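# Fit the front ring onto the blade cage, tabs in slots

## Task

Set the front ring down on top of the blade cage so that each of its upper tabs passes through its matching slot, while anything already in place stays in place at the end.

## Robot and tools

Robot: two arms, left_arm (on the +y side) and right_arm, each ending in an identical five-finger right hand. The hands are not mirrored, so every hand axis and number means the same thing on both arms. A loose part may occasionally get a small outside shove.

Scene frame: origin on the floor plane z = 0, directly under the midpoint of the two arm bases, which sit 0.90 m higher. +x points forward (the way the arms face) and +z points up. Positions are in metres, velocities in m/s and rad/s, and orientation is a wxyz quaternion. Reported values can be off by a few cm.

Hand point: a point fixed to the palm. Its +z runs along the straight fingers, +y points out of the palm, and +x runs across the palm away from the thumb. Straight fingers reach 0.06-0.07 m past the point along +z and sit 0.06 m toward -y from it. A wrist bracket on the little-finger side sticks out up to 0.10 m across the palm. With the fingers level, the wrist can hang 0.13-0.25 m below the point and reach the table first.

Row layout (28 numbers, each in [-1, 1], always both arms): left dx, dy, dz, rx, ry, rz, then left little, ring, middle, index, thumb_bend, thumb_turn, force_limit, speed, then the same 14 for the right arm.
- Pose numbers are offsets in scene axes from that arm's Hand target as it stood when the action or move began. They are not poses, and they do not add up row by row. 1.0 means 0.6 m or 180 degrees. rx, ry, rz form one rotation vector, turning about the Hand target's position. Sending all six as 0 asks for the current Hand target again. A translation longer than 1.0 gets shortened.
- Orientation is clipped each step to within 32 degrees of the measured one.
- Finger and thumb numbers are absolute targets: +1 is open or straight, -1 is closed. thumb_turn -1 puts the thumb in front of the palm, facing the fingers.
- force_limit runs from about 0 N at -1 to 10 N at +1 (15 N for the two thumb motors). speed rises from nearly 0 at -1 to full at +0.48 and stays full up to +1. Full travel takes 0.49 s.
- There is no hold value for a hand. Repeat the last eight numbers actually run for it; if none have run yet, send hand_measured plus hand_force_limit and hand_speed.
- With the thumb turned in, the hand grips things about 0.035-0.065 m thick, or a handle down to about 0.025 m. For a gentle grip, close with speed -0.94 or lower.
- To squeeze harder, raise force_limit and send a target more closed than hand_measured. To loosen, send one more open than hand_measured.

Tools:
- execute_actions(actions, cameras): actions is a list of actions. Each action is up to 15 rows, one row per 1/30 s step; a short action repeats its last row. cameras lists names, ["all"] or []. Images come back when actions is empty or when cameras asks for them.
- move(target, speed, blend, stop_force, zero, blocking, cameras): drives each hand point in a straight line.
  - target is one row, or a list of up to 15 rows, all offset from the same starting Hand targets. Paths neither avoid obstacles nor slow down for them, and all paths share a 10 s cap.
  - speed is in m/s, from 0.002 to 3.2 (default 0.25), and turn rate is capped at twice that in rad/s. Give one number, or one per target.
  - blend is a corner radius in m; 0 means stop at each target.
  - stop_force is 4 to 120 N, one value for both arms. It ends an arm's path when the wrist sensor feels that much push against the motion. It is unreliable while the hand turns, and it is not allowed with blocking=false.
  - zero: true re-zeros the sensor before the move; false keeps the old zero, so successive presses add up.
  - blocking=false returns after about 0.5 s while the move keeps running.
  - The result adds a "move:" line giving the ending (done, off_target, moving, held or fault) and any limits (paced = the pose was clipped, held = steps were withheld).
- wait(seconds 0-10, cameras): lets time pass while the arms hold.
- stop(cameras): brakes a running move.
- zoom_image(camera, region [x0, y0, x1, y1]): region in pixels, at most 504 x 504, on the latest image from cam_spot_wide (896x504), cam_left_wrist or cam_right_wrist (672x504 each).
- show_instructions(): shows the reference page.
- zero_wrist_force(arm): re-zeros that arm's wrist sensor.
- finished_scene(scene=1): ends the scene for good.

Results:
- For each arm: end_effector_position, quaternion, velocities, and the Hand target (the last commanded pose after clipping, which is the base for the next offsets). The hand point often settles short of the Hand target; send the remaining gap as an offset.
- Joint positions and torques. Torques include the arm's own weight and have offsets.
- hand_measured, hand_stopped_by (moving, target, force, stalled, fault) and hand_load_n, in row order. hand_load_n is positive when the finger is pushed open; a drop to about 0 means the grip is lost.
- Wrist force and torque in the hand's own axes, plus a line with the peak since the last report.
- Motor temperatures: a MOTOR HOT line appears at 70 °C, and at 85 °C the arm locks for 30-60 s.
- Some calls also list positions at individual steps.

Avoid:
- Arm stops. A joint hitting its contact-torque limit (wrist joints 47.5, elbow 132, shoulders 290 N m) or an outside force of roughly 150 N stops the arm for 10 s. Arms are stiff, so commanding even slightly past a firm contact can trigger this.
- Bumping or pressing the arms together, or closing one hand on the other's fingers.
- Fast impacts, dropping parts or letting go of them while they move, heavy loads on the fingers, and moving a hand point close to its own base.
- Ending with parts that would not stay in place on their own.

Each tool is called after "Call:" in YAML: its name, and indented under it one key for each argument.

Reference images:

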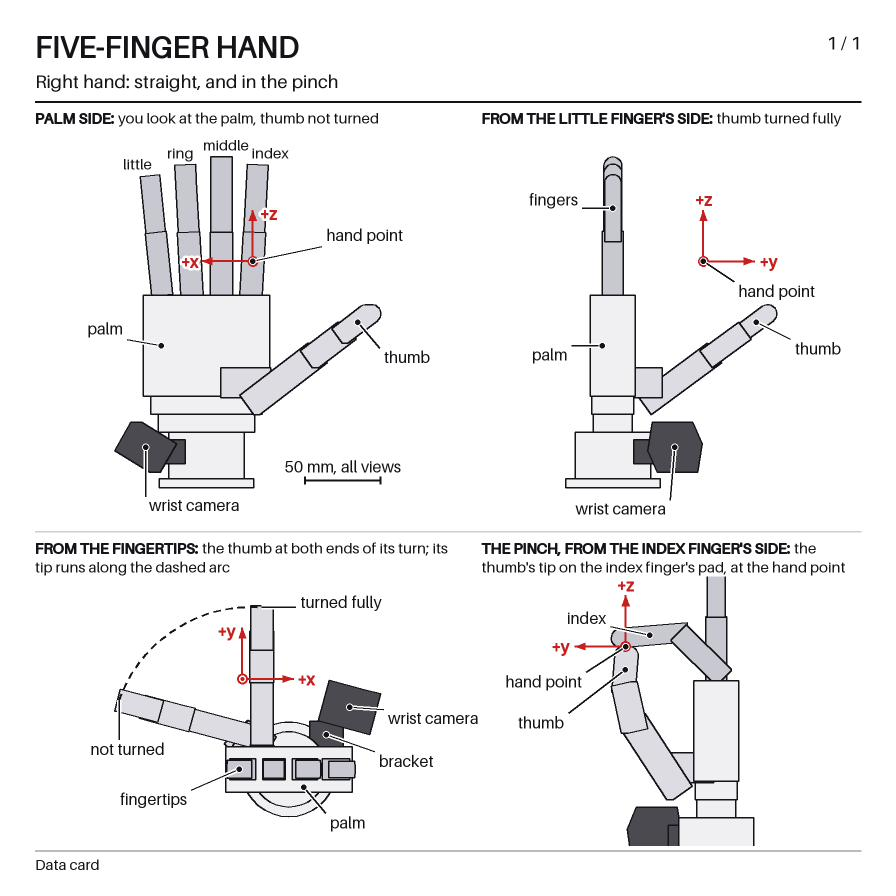

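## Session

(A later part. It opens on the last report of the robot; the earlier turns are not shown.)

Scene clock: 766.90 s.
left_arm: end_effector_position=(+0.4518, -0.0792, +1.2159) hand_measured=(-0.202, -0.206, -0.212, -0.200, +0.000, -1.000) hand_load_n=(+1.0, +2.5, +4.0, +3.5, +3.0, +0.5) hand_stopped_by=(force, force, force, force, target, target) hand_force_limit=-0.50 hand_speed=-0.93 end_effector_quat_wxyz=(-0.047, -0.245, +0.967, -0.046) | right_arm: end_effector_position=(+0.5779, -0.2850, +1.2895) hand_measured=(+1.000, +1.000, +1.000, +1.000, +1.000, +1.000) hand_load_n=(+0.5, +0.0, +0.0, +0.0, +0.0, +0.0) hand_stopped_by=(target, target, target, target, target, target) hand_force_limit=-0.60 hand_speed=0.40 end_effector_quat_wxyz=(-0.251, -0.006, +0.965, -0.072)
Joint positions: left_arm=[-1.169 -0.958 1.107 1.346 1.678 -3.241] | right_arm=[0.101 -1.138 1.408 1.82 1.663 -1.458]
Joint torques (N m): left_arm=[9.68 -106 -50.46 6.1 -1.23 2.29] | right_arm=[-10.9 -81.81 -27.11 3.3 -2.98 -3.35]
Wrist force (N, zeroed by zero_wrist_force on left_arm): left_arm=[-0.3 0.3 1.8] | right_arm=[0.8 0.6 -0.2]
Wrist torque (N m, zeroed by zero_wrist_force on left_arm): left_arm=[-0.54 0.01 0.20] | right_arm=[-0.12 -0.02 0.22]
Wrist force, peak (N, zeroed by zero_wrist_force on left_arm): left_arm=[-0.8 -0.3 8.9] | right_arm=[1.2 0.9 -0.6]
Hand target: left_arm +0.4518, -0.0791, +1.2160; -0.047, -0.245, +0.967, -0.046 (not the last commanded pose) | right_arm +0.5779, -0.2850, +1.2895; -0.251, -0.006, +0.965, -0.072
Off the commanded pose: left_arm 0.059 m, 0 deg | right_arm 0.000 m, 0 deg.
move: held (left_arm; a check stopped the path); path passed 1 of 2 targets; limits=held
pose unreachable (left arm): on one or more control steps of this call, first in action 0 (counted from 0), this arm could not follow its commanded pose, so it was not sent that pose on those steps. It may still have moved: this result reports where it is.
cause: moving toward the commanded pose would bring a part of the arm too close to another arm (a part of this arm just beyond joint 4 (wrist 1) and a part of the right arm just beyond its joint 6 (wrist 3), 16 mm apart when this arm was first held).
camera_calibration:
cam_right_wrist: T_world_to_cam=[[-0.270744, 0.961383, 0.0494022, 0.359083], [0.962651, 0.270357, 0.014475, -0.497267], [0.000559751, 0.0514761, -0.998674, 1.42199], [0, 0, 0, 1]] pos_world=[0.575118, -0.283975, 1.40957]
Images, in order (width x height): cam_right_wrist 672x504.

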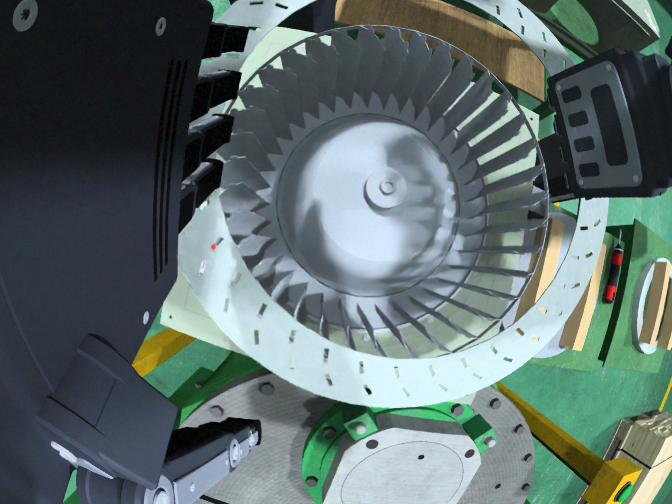

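Call:
move:
  target: [0, 0, 0, 0, 0, 0, -0.26, -0.28, -0.45, -0.4, 0, -1, -0.5, -0.93, 0.0333, -0.0667, 0, 0, 0, 0, 1, 1, 1, 1, 1, 1, -0.6, 0.4]
  speed: 0.1

Call:
move:
  target: [0.0005, -0.0048, -0.0978, 0, 0, 0, -0.26, -0.28, -0.45, -0.4, 0, -1, -0.5, -0.93, 0, 0, 0, 0, 0, 0, 1, 1, 1, 1, 1, 1, -0.6, 0.4]
  speed: 0.08
  cameras: ["cam_right_wrist", "cam_left_wrist"]

Scene clock: 776.23 s.
left_arm: end_effector_position=(+0.4518, -0.0791, +1.2160) hand_measured=(-0.202, -0.206, -0.212, -0.200, +0.000, -1.000) hand_load_n=(+0.5, +2.5, +3.5, +4.0, +3.0, +0.5) hand_stopped_by=(force, force, force, force, target, target) hand_force_limit=-0.50 hand_speed=-0.93 end_effector_quat_wxyz=(-0.047, -0.245, +0.967, -0.046) | right_arm: end_effector_position=(+0.5978, -0.3249, +1.2895) hand_measured=(+1.000, +1.000, +1.000, +1.000, +1.000, +1.000) hand_load_n=(+0.0, +0.0, +0.0, +0.0, +0.0, +0.0) hand_stopped_by=(target, target, target, target, target, target) hand_force_limit=-0.60 hand_speed=0.40 end_effector_quat_wxyz=(-0.251, -0.006, +0.965, -0.072)
Joint positions: left_arm=[-1.169 -0.958 1.107 1.346 1.678 -3.241] | right_arm=[0.042 -1.126 1.391 1.821 1.692 -1.509]
Joint torques (N m): left_arm=[8.71 -108.51 -48 6.26 1.37 1.94] | right_arm=[-10.08 -52.45 -42.95 7 3.77 -3.93]
Wrist force (N, zeroed by zero_wrist_force on left_arm): left_arm=[-0.4 0.7 2.6] | right_arm=[0.5 0.7 0.0]
Wrist torque (N m, zeroed by zero_wrist_force on left_arm): left_arm=[-0.71 0.00 0.21] | right_arm=[-0.12 0.00 0.20]
Wrist force, peak (N, zeroed by zero_wrist_force on left_arm): left_arm=[-0.6 0.9 3.2] | right_arm=[1.1 1.5 -0.1]
Hand target: left_arm +0.4518, -0.0791, +1.2160; -0.047, -0.245, +0.967, -0.046 | right_arm +0.5979, -0.3250, +1.2895; -0.251, -0.006, +0.965, -0.072
Off the commanded pose: left_arm 0.000 m, 0 deg | right_arm 0.000 m, 0 deg.
move: done

Scene clock: 777.37 s.
left_arm: end_effector_position=(+0.4521, -0.0820, +1.1575) hand_measured=(-0.202, -0.206, -0.212, -0.200, +0.000, -1.000) hand_load_n=(+0.5, +2.5, +3.0, +4.0, +3.0, +0.5) hand_stopped_by=(force, force, force, force, target, target) hand_force_limit=-0.50 hand_speed=-0.93 end_effector_quat_wxyz=(-0.047, -0.245, +0.967, -0.046) | right_arm: end_effector_position=(+0.5979, -0.3250, +1.2895) hand_measured=(+1.000, +1.000, +1.000, +1.000, +1.000, +1.000) hand_load_n=(+0.0, +0.0, +0.0, +0.0, +0.0, +0.0) hand_stopped_by=(target, target, target, target, target, target) hand_force_limit=-0.60 hand_speed=0.40 end_effector_quat_wxyz=(-0.251, -0.006, +0.965, -0.072)
Joint positions: left_arm=[-1.17 -0.934 1.171 1.257 1.678 -3.242] | right_arm=[0.042 -1.126 1.391 1.821 1.692 -1.509]
Joint torques (N m): left_arm=[-7.81 -85.74 -34.58 0.48 -1.42 -1.92] | right_arm=[-11.69 -52.58 -43.03 7.04 3.97 -3.83]
Wrist force (N, zeroed by zero_wrist_force on left_arm): left_arm=[-0.3 0.5 2.6] | right_arm=[0.8 0.7 -0.4]
Wrist torque (N m, zeroed by zero_wrist_force on left_arm): left_arm=[-0.73 -0.01 0.24] | right_arm=[-0.11 -0.04 0.22]
Wrist force, peak (N, zeroed by zero_wrist_force on left_arm): left_arm=[-0.3 0.9 3.8] | right_arm=[1.4 0.7 -0.4]
Hand target: left_arm +0.4521, -0.0820, +1.1574; -0.047, -0.245, +0.967, -0.046 | right_arm +0.5979, -0.3250, +1.2895; -0.251, -0.006, +0.965, -0.072
Off the commanded pose: left_arm 0.000 m, 0 deg | right_arm 0.000 m, 0 deg.
move: done
camera_calibration:
cam_left_wrist: T_world_to_cam=[[-0.678047, 0.732053, -0.0659667, 0.446438], [0.647961, 0.637693, 0.416527, -0.724936], [0.346987, 0.239681, -0.906727, 1.02765], [0, 0, 0, 1]] pos_world=[0.415854, -0.110839, 1.2632]
cam_right_wrist: T_world_to_cam=[[-0.270744, 0.961383, 0.0494022, 0.402953], [0.962651, 0.270357, 0.014475, -0.505706], [0.000559751, 0.0514761, -0.998674, 1.42404], [0, 0, 0, 1]] pos_world=[0.595118, -0.323975, 1.40957]
Images, in order (width x height): cam_left_wrist 672x504, cam_right_wrist 672x504.

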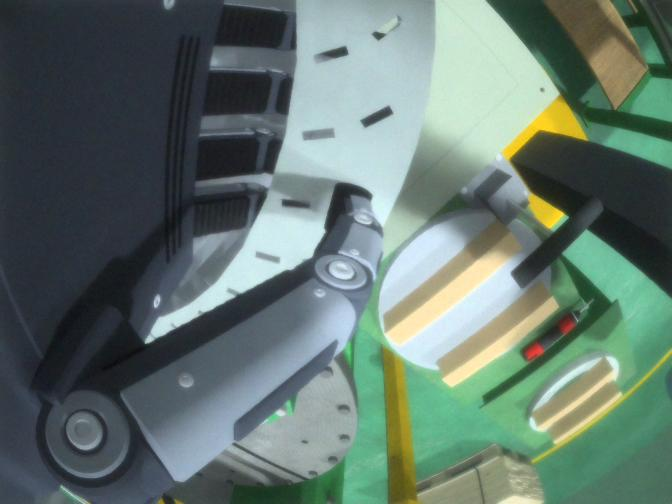

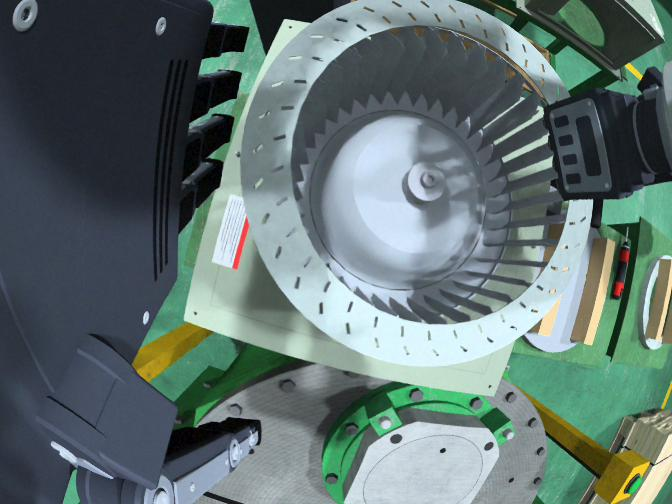

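Call:
zoom_image:
  camera: "cam_right_wrist"
  region: [320, 280, 440, 400]

Call:
zoom_image:
  camera: "cam_right_wrist"
  region: [420, 260, 540, 380]

Call:
zoom_image:
  camera: "cam_right_wrist"
  region: [240, 200, 360, 320]

Call:
zoom_image:
  camera: "cam_right_wrist"
  region: [500, 190, 620, 310]

Call:
zoom_image:
  camera: "cam_right_wrist"
  region: [320, 0, 440, 120]

Call:
zoom_image:
  camera: "cam_right_wrist"
  region: [240, 60, 360, 180]

Scaled by 4.200 from the camera's 672x504 image, which has a finer 960x720 frame.

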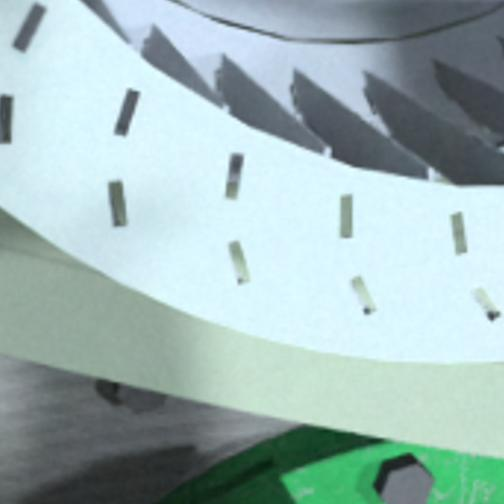

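Scaled by 4.200 from the camera's 672x504 image, which has a finer 960x720 frame.

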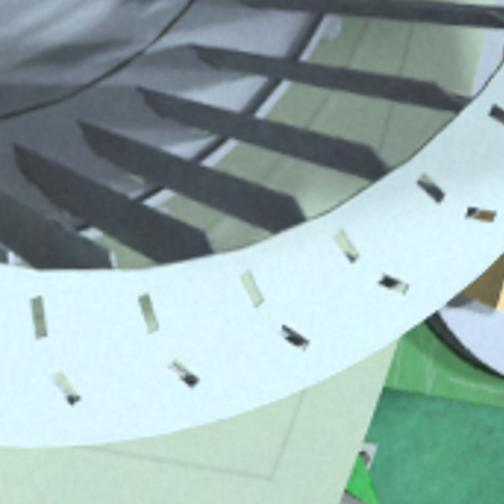

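Scaled by 4.200 from the camera's 672x504 image, which has a finer 960x720 frame.

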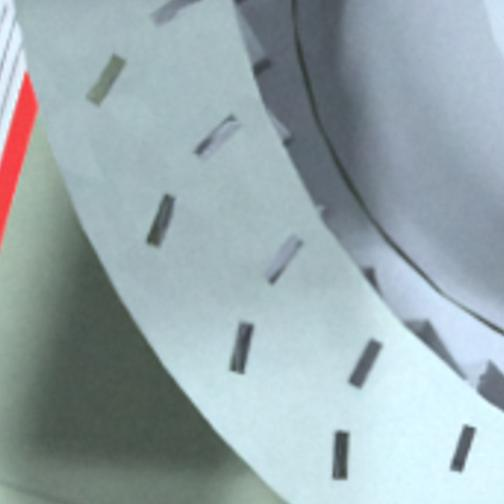

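Scaled by 4.200 from the camera's 672x504 image, which has a finer 960x720 frame.

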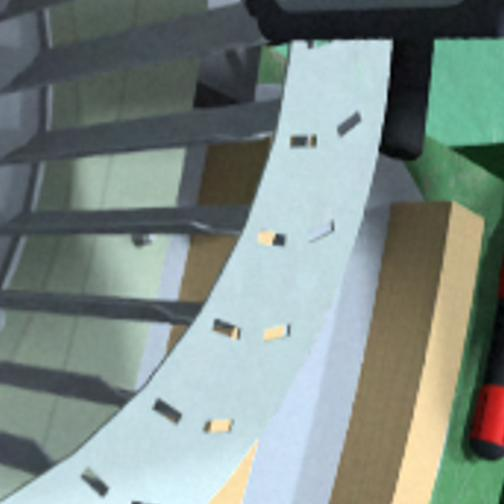

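Scaled by 4.200 from the camera's 672x504 image, which has a finer 960x720 frame.

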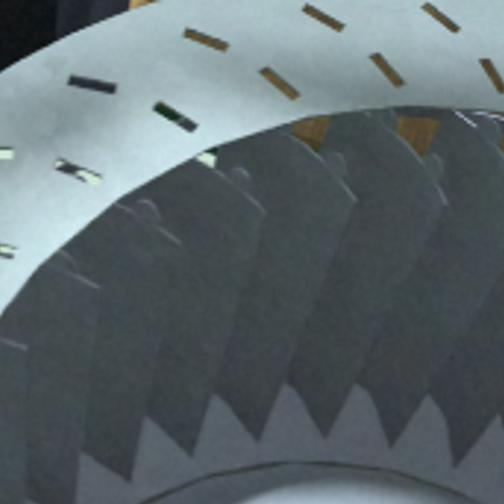

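Scaled by 4.200 from the camera's 672x504 image, which has a finer 960x720 frame.

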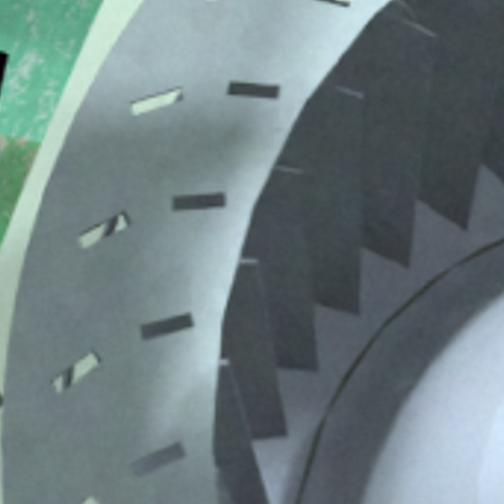

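Call:
move:
  target: [0, 0, -0.0083, 0, 0, 0, -0.26, -0.28, -0.45, -0.4, 0, -1, -0.5, -0.93, 0, 0, 0, 0, 0, 0, 1, 1, 1, 1, 1, 1, -0.6, 0.4]
  speed: 0.04
  cameras: ["cam_right_wrist"]

Call:
zoom_image:
  camera: "cam_right_wrist"
  region: [340, 290, 410, 360]

Call:
zoom_image:
  camera: "cam_right_wrist"
  region: [400, 300, 470, 370]

Call:
zoom_image:
  camera: "cam_right_wrist"
  region: [460, 290, 530, 360]

Call:
zoom_image:
  camera: "cam_right_wrist"
  region: [280, 250, 350, 320]

Scene clock: 819.03 s.
left_arm: end_effector_position=(+0.4521, -0.0820, +1.1525) hand_measured=(-0.202, -0.206, -0.212, -0.200, +0.000, -1.000) hand_load_n=(+1.0, +3.0, +3.5, +3.5, +3.0, +0.5) hand_stopped_by=(force, force, force, force, target, target) hand_force_limit=-0.50 hand_speed=-0.93 end_effector_quat_wxyz=(-0.047, -0.245, +0.967, -0.046) | right_arm: end_effector_position=(+0.5979, -0.3250, +1.2895) hand_measured=(+1.000, +1.000, +1.000, +1.000, +1.000, +1.000) hand_load_n=(+0.0, +0.0, +0.0, +0.0, +0.0, +0.0) hand_stopped_by=(target, target, target, target, target, target) hand_force_limit=-0.60 hand_speed=0.40 end_effector_quat_wxyz=(-0.251, -0.006, +0.965, -0.072)
Joint positions: left_arm=[-1.17 -0.932 1.176 1.25 1.678 -3.242] | right_arm=[0.042 -1.126 1.391 1.821 1.692 -1.509]
Joint torques (N m): left_arm=[-6.03 -85.4 -34.01 0.97 -1.78 -1.45] | right_arm=[-8.05 -53.68 -41.81 6.52 3.56 -3.49]
Wrist force (N, zeroed by zero_wrist_force on left_arm): left_arm=[-0.4 0.5 1.7] | right_arm=[0.6 0.3 -0.3]
Wrist torque (N m, zeroed by zero_wrist_force on left_arm): left_arm=[-0.60 -0.02 0.27] | right_arm=[-0.17 0.00 0.19]
Wrist force, peak (N, zeroed by zero_wrist_force on left_arm): left_arm=[-0.2 0.9 3.0] | right_arm=[1.4 0.9 -0.3]
Hand target: left_arm +0.4521, -0.0820, +1.1524; -0.047, -0.245, +0.967, -0.046 | right_arm +0.5979, -0.3250, +1.2895; -0.251, -0.006, +0.965, -0.072
Off the commanded pose: left_arm 0.000 m, 0 deg | right_arm 0.000 m, 0 deg.
move: done
camera_calibration:
cam_right_wrist: T_world_to_cam=[[-0.270744, 0.961383, 0.0494022, 0.402953], [0.962651, 0.270357, 0.014475, -0.505706], [0.000559751, 0.0514761, -0.998674, 1.42404], [0, 0, 0, 1]] pos_world=[0.595118, -0.323975, 1.40957]
Images, in order (width x height): cam_right_wrist 672x504.

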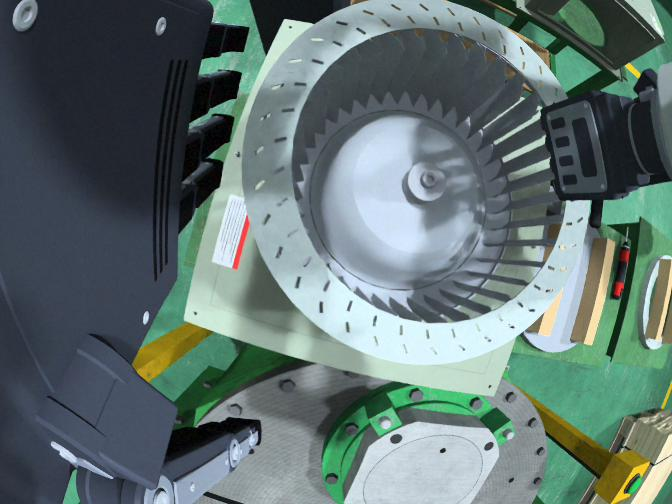

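Scaled by 7.200 from the camera's 672x504 image, which has a finer 960x720 frame.

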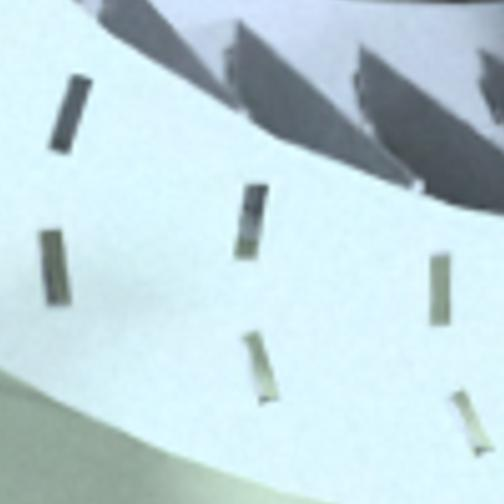

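Scaled by 7.200 from the camera's 672x504 image, which has a finer 960x720 frame.

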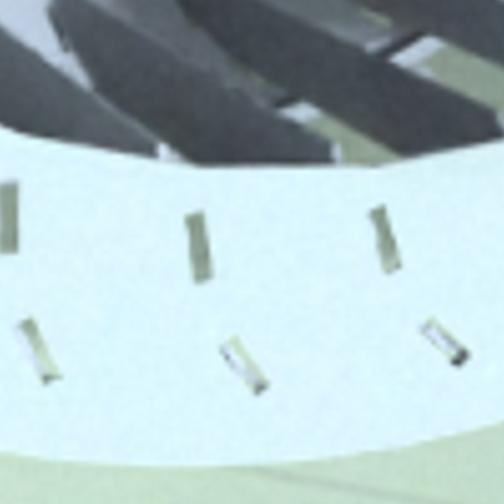

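Scaled by 7.200 from the camera's 672x504 image, which has a finer 960x720 frame.

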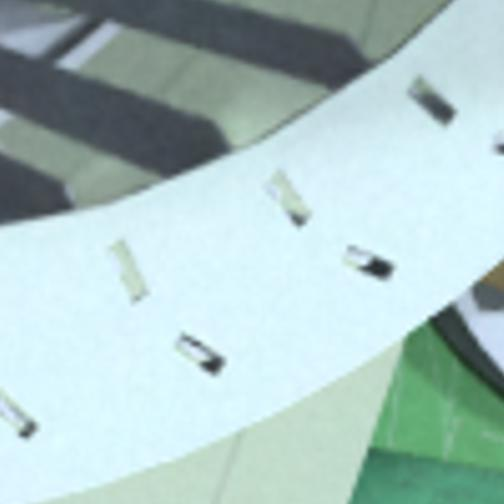

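Scaled by 7.200 from the camera's 672x504 image, which has a finer 960x720 frame.

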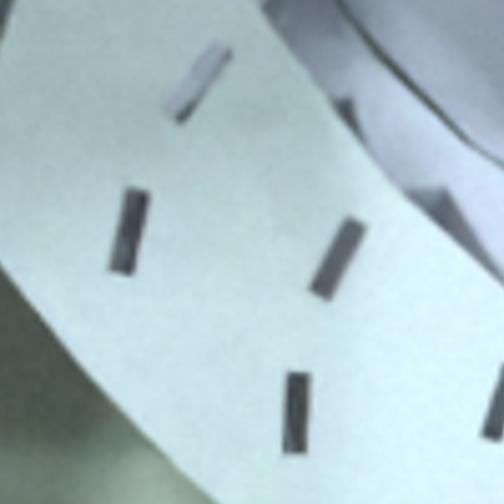

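Call:
move:
  target:
    - [-0.0025, -0.0013, 0.01, 0, 0, 0, -0.26, -0.28, -0.45, -0.4, 0, -1, -0.5, -0.93, 0, 0, 0, 0, 0, 0, 1, 1, 1, 1, 1, 1, -0.6, 0.4]
    - [-0.0025, -0.0013, 0.01, 0.02758, -0.025, 0, -0.26, -0.28, -0.45, -0.4, 0, -1, -0.5, -0.93, 0, 0, 0, 0, 0, 0, 1, 1, 1, 1, 1, 1, -0.6, 0.4]
  speed: 0.06
  cameras: ["cam_right_wrist", "cam_left_wrist"]

Call:
zoom_image:
  camera: "cam_right_wrist"
  region: [320, 280, 440, 400]

Call:
zoom_image:
  camera: "cam_right_wrist"
  region: [240, 200, 360, 320]

Call:
zoom_image:
  camera: "cam_right_wrist"
  region: [240, 60, 360, 180]

Call:
zoom_image:
  camera: "cam_right_wrist"
  region: [420, 260, 540, 380]

Call:
zoom_image:
  camera: "cam_right_wrist"
  region: [500, 190, 620, 310]

Call:
zoom_image:
  camera: "cam_right_wrist"
  region: [320, 0, 440, 120]

Scene clock: 859.47 s.
left_arm: end_effector_position=(+0.4506, -0.0828, +1.1584) hand_measured=(-0.202, -0.206, -0.212, -0.200, +0.000, -1.000) hand_load_n=(+1.0, +2.5, +3.0, +4.0, +2.5, +0.5) hand_stopped_by=(force, force, force, force, target, target) hand_force_limit=-0.50 hand_speed=-0.93 end_effector_quat_wxyz=(+0.001, -0.245, +0.969, -0.013) | right_arm: end_effector_position=(+0.5979, -0.3250, +1.2895) hand_measured=(+1.000, +1.000, +1.000, +1.000, +1.000, +1.000) hand_load_n=(+0.0, +0.0, +0.0, +0.0, +0.0, +0.0) hand_stopped_by=(target, target, target, target, target, target) hand_force_limit=-0.60 hand_speed=0.40 end_effector_quat_wxyz=(-0.251, -0.006, +0.965, -0.072)
Joint positions: left_arm=[-1.208 -0.917 1.158 1.303 1.572 -3.274] | right_arm=[0.042 -1.126 1.391 1.821 1.692 -1.509]
Joint torques (N m): left_arm=[-8.16 -86.52 -51.59 5.88 -2.44 -1.59] | right_arm=[-5.57 -55.34 -40.87 5.96 3.54 -3.41]
Wrist force (N, zeroed by zero_wrist_force on left_arm): left_arm=[0.0 0.9 2.3] | right_arm=[0.9 0.5 -0.7]
Wrist torque (N m, zeroed by zero_wrist_force on left_arm): left_arm=[-0.61 0.01 0.29] | right_arm=[-0.11 -0.04 0.22]
Wrist force, peak (N, zeroed by zero_wrist_force on left_arm): left_arm=[-1.2 -1.3 2.9] | right_arm=[1.4 0.8 -0.3]
Hand target: left_arm +0.4506, -0.0828, +1.1584; +0.001, -0.245, +0.969, -0.013 | right_arm +0.5979, -0.3250, +1.2895; -0.251, -0.006, +0.965, -0.072
Off the commanded pose: left_arm 0.000 m, 0 deg | right_arm 0.000 m, 0 deg.
move: done
camera_calibration:
cam_left_wrist: T_world_to_cam=[[-0.673267, 0.737323, -0.0553813, 0.432002], [0.611218, 0.597135, 0.519463, -0.829881], [0.416082, 0.315887, -0.852696, 0.941835], [0, 0, 0, 1]] pos_world=[0.40621, -0.120488, 1.25812]
cam_right_wrist: T_world_to_cam=[[-0.270744, 0.961383, 0.0494022, 0.402953], [0.962651, 0.270357, 0.014475, -0.505706], [0.000559751, 0.0514761, -0.998674, 1.42404], [0, 0, 0, 1]] pos_world=[0.595118, -0.323975, 1.40957]
Images, in order (width x height): cam_left_wrist 672x504, cam_right_wrist 672x504.

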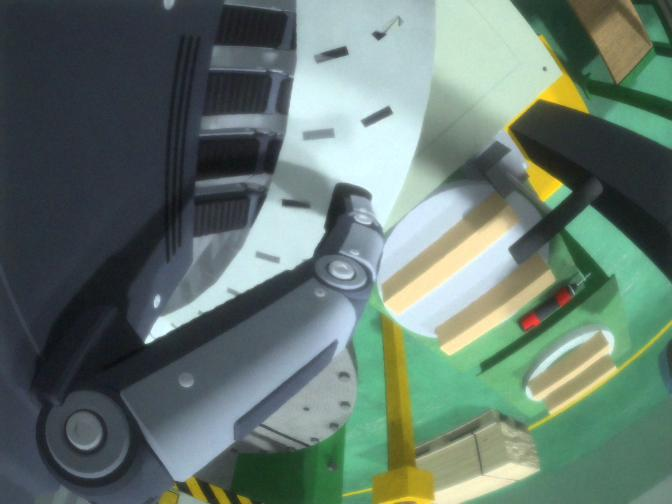

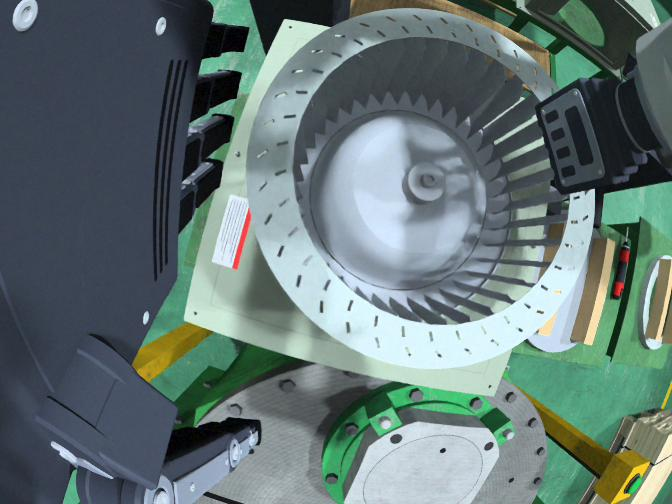

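Scaled by 4.200 from the camera's 672x504 image, which has a finer 960x720 frame.

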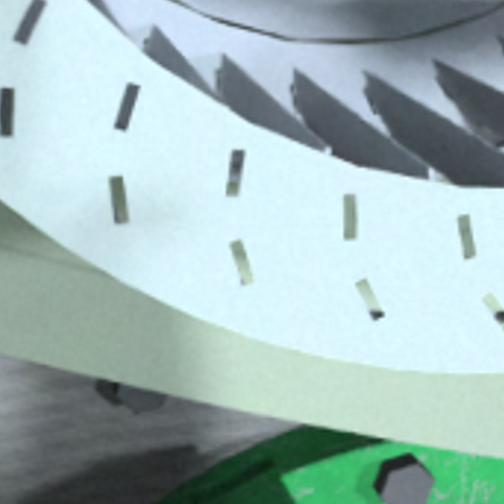

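Scaled by 4.200 from the camera's 672x504 image, which has a finer 960x720 frame.

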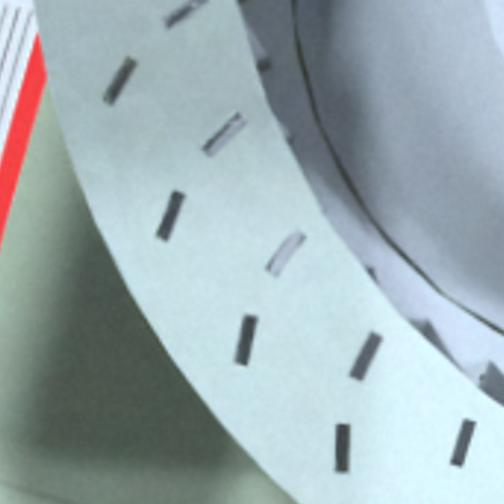

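Scaled by 4.200 from the camera's 672x504 image, which has a finer 960x720 frame.

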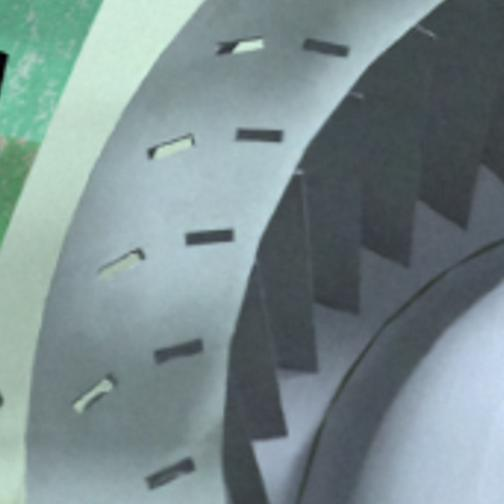

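Scaled by 4.200 from the camera's 672x504 image, which has a finer 960x720 frame.

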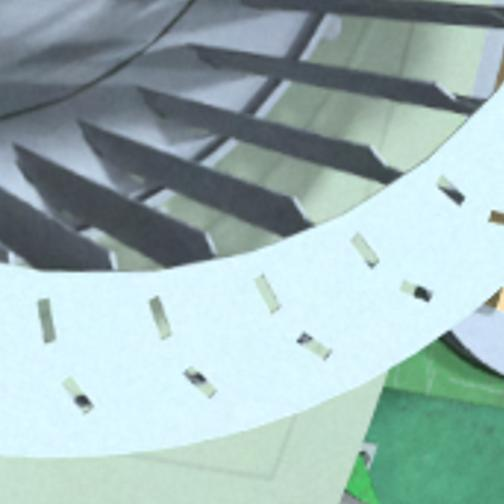

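Scaled by 4.200 from the camera's 672x504 image, which has a finer 960x720 frame.

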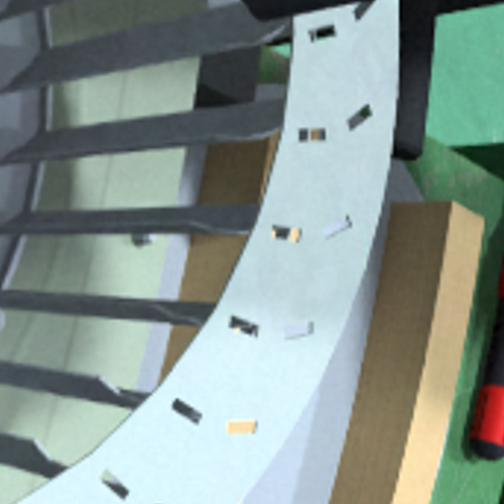

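Scaled by 4.200 from the camera's 672x504 image, which has a finer 960x720 frame.

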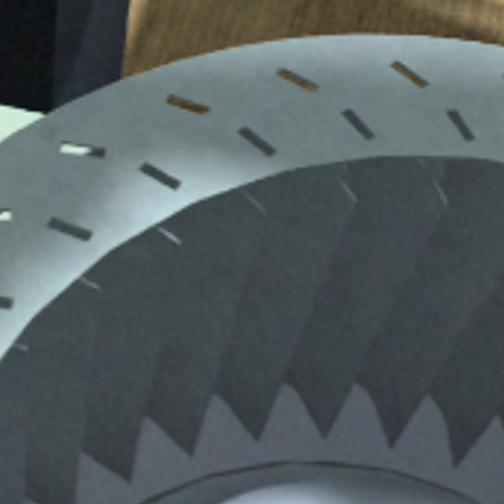

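Call:
zoom_image:
  camera: "cam_right_wrist"
  region: [240, 140, 310, 210]

Call:
zoom_image:
  camera: "cam_right_wrist"
  region: [250, 200, 320, 270]

Call:
zoom_image:
  camera: "cam_right_wrist"
  region: [250, 80, 320, 150]

Call:
zoom_image:
  camera: "cam_right_wrist"
  region: [290, 250, 360, 320]

Call:
zoom_image:
  camera: "cam_right_wrist"
  region: [400, 300, 470, 370]

Scaled by 7.200 from the camera's 672x504 image, which has a finer 960x720 frame.

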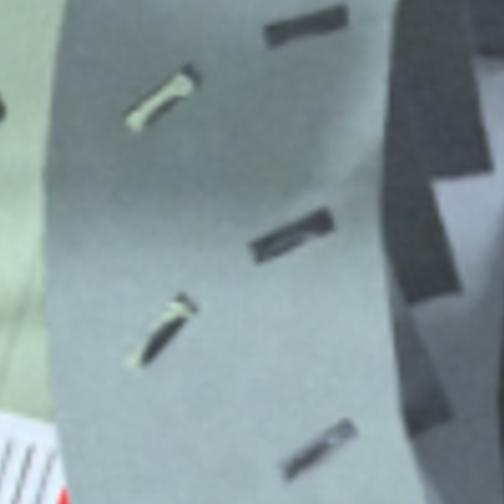

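Scaled by 7.200 from the camera's 672x504 image, which has a finer 960x720 frame.

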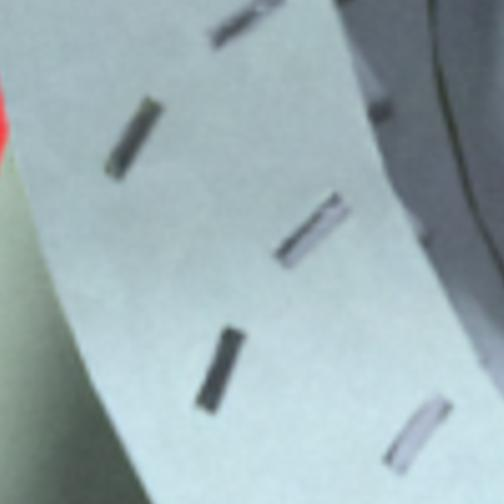

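Scaled by 7.200 from the camera's 672x504 image, which has a finer 960x720 frame.

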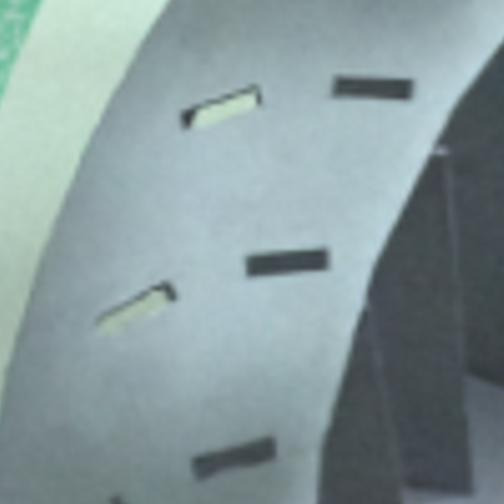

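Scaled by 7.200 from the camera's 672x504 image, which has a finer 960x720 frame.

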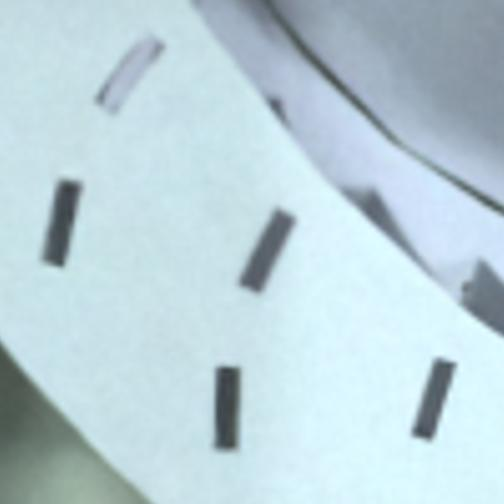

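Scaled by 7.200 from the camera's 672x504 image, which has a finer 960x720 frame.

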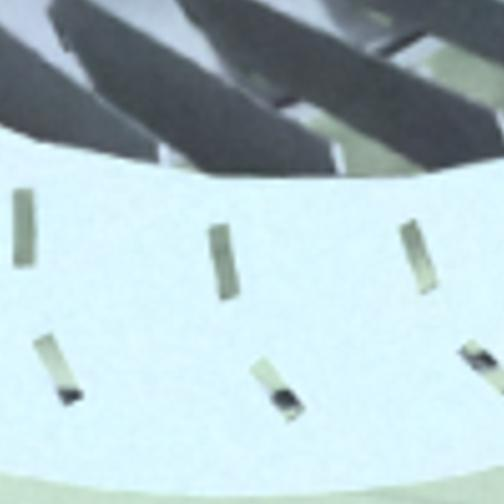

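Call:
zero_wrist_force:
  arm: "left_arm"

Call:
move:
  target: [0, 0, -0.0067, 0, 0, 0, -0.26, -0.28, -0.45, -0.4, 0, -1, -0.5, -0.93, 0, 0, 0, 0, 0, 0, 1, 1, 1, 1, 1, 1, -0.6, 0.4]
  speed: 0.03
  cameras: ["cam_right_wrist"]

Call:
zoom_image:
  camera: "cam_right_wrist"
  region: [240, 140, 310, 210]

Call:
zoom_image:
  camera: "cam_right_wrist"
  region: [250, 200, 320, 270]

Call:
zoom_image:
  camera: "cam_right_wrist"
  region: [250, 80, 320, 150]

Call:
zoom_image:
  camera: "cam_right_wrist"
  region: [290, 250, 360, 320]

Wrist force sensor zeroed.

Scene clock: 898.30 s.
left_arm: end_effector_position=(+0.4506, -0.0828, +1.1544) hand_measured=(-0.202, -0.206, -0.212, -0.200, +0.000, -1.000) hand_load_n=(+1.0, +2.5, +3.5, +4.0, +3.0, +0.5) hand_stopped_by=(force, force, force, force, target, target) hand_force_limit=-0.50 hand_speed=-0.93 end_effector_quat_wxyz=(+0.001, -0.245, +0.969, -0.013) | right_arm: end_effector_position=(+0.5979, -0.3250, +1.2895) hand_measured=(+1.000, +1.000, +1.000, +1.000, +1.000, +1.000) hand_load_n=(+0.0, +0.0, +0.0, +0.0, +0.0, +0.0) hand_stopped_by=(target, target, target, target, target, target) hand_force_limit=-0.60 hand_speed=0.40 end_effector_quat_wxyz=(-0.251, -0.006, +0.965, -0.072)
Joint positions: left_arm=[-1.208 -0.915 1.162 1.297 1.571 -3.274] | right_arm=[0.042 -1.126 1.391 1.821 1.692 -1.509]
Joint torques (N m): left_arm=[-8.28 -88.11 -32.21 1.25 -1.93 -1.4] | right_arm=[-3.21 -57.72 -39.3 5.71 3.08 -3.22]
Wrist force (N, zeroed by zero_wrist_force on left_arm): left_arm=[0.2 -0.1 0.2] | right_arm=[0.4 0.5 -0.2]
Wrist torque (N m, zeroed by zero_wrist_force on left_arm): left_arm=[-0.03 -0.04 0.01] | right_arm=[-0.14 0.02 0.19]
Wrist force, peak (N, zeroed by zero_wrist_force on left_arm): left_arm=[-0.2 -0.6 0.5] | right_arm=[1.6 0.8 0.0]
Hand target: left_arm +0.4506, -0.0828, +1.1544; +0.001, -0.245, +0.969, -0.013 | right_arm +0.5979, -0.3250, +1.2895; -0.251, -0.006, +0.965, -0.072
Off the commanded pose: left_arm 0.000 m, 0 deg | right_arm 0.000 m, 0 deg.
move: done
camera_calibration:
cam_right_wrist: T_world_to_cam=[[-0.270744, 0.961383, 0.0494022, 0.402953], [0.962651, 0.270357, 0.014475, -0.505706], [0.000559751, 0.0514761, -0.998674, 1.42404], [0, 0, 0, 1]] pos_world=[0.595118, -0.323975, 1.40957]
Images, in order (width x height): cam_right_wrist 672x504.

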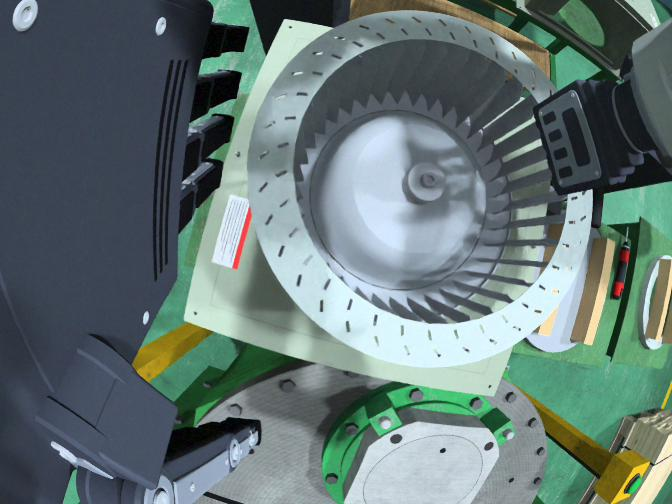

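Scaled by 7.200 from the camera's 672x504 image, which has a finer 960x720 frame.

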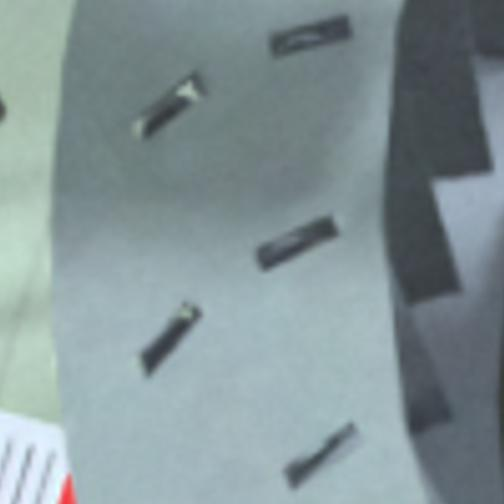

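Scaled by 7.200 from the camera's 672x504 image, which has a finer 960x720 frame.

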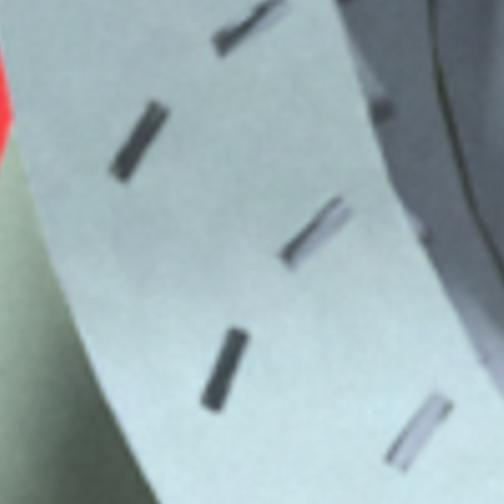

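Scaled by 7.200 from the camera's 672x504 image, which has a finer 960x720 frame.

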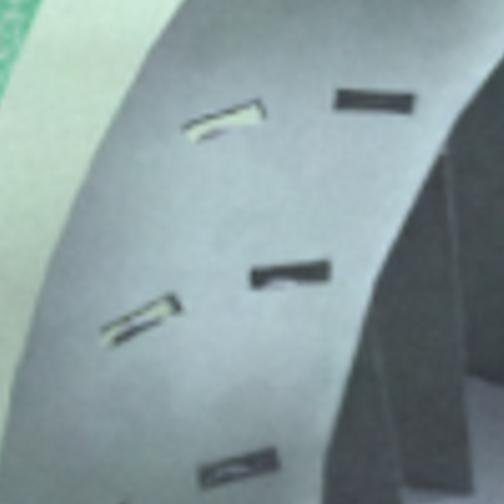

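Scaled by 7.200 from the camera's 672x504 image, which has a finer 960x720 frame.

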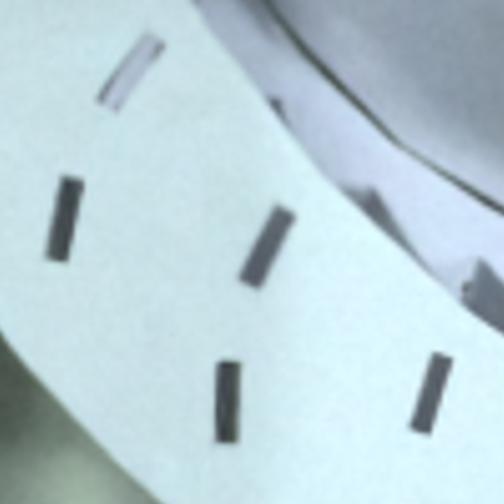

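Call:
move:
  target: [0, 0, -0.005, 0, 0, 0, -0.26, -0.28, -0.45, -0.4, 0, -1, -0.5, -0.93, 0, 0, 0, 0, 0, 0, 1, 1, 1, 1, 1, 1, -0.6, 0.4]
  speed: 0.03
  cameras: ["cam_right_wrist"]

Call:
zoom_image:
  camera: "cam_right_wrist"
  region: [240, 140, 310, 210]

Call:
zoom_image:
  camera: "cam_right_wrist"
  region: [250, 200, 320, 270]

Call:
zoom_image:
  camera: "cam_right_wrist"
  region: [250, 80, 320, 150]

Scene clock: 908.03 s.
left_arm: end_effector_position=(+0.4506, -0.0828, +1.1514) hand_measured=(-0.202, -0.206, -0.212, -0.200, +0.000, -1.000) hand_load_n=(+0.5, +3.5, +5.0, +3.0, +3.0, +0.5) hand_stopped_by=(force, force, force, force, target, target) hand_force_limit=-0.50 hand_speed=-0.93 end_effector_quat_wxyz=(+0.001, -0.245, +0.969, -0.013) | right_arm: end_effector_position=(+0.5979, -0.3250, +1.2895) hand_measured=(+1.000, +1.000, +1.000, +1.000, +1.000, +1.000) hand_load_n=(+0.0, +0.0, +0.0, +0.0, +0.0, +0.0) hand_stopped_by=(target, target, target, target, target, target) hand_force_limit=-0.60 hand_speed=0.40 end_effector_quat_wxyz=(-0.251, -0.006, +0.965, -0.072)
Joint positions: left_arm=[-1.208 -0.914 1.165 1.292 1.571 -3.274] | right_arm=[0.042 -1.126 1.391 1.821 1.692 -1.509]
Joint torques (N m): left_arm=[-9.14 -85.45 -31.56 1.26 -2.27 -1.78] | right_arm=[-2.02 -57.76 -38.65 5.6 3.2 -3.31]
Wrist force (N, zeroed by zero_wrist_force on left_arm): left_arm=[0.1 0.3 -1.2] | right_arm=[0.9 0.6 -0.5]
Wrist torque (N m, zeroed by zero_wrist_force on left_arm): left_arm=[0.39 0.00 0.02] | right_arm=[-0.10 -0.03 0.22]
Wrist force, peak (N, zeroed by zero_wrist_force on left_arm): left_arm=[0.1 0.3 -1.2] | right_arm=[1.4 0.8 -0.3]
Hand target: left_arm +0.4506, -0.0828, +1.1514; +0.001, -0.245, +0.969, -0.013 | right_arm +0.5979, -0.3250, +1.2895; -0.251, -0.006, +0.965, -0.072
Off the commanded pose: left_arm 0.000 m, 0 deg | right_arm 0.000 m, 0 deg.
move: done
camera_calibration:
cam_right_wrist: T_world_to_cam=[[-0.270744, 0.961383, 0.0494022, 0.402953], [0.962651, 0.270357, 0.014475, -0.505706], [0.000559751, 0.0514761, -0.998674, 1.42404], [0, 0, 0, 1]] pos_world=[0.595118, -0.323975, 1.40957]
Images, in order (width x height): cam_right_wrist 672x504.

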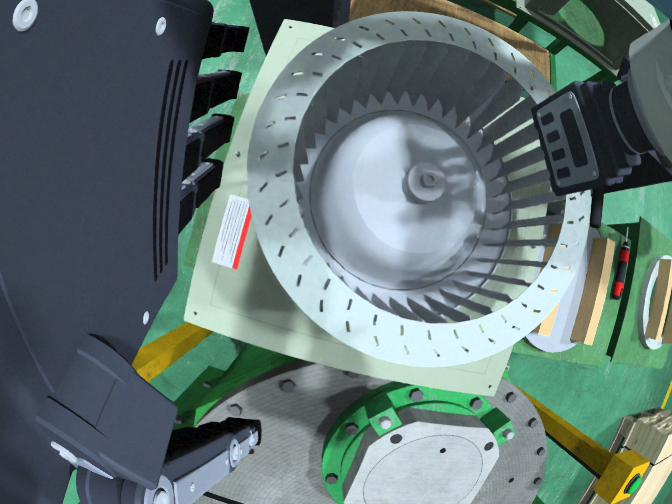

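Scaled by 7.200 from the camera's 672x504 image, which has a finer 960x720 frame.

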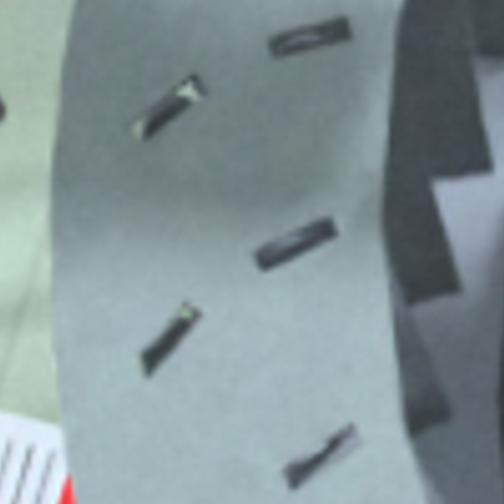

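Scaled by 7.200 from the camera's 672x504 image, which has a finer 960x720 frame.

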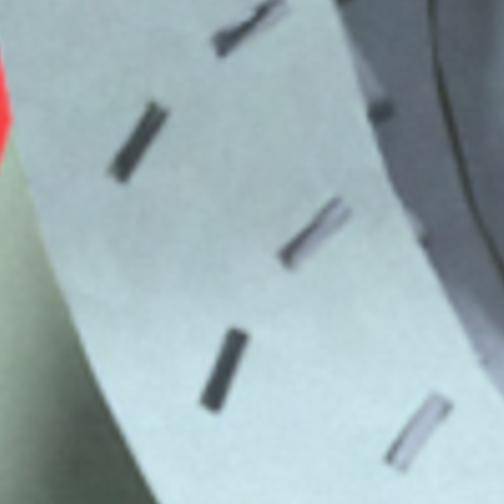

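Scaled by 7.200 from the camera's 672x504 image, which has a finer 960x720 frame.

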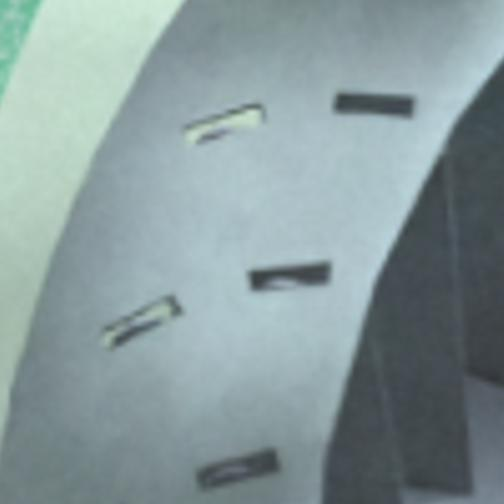

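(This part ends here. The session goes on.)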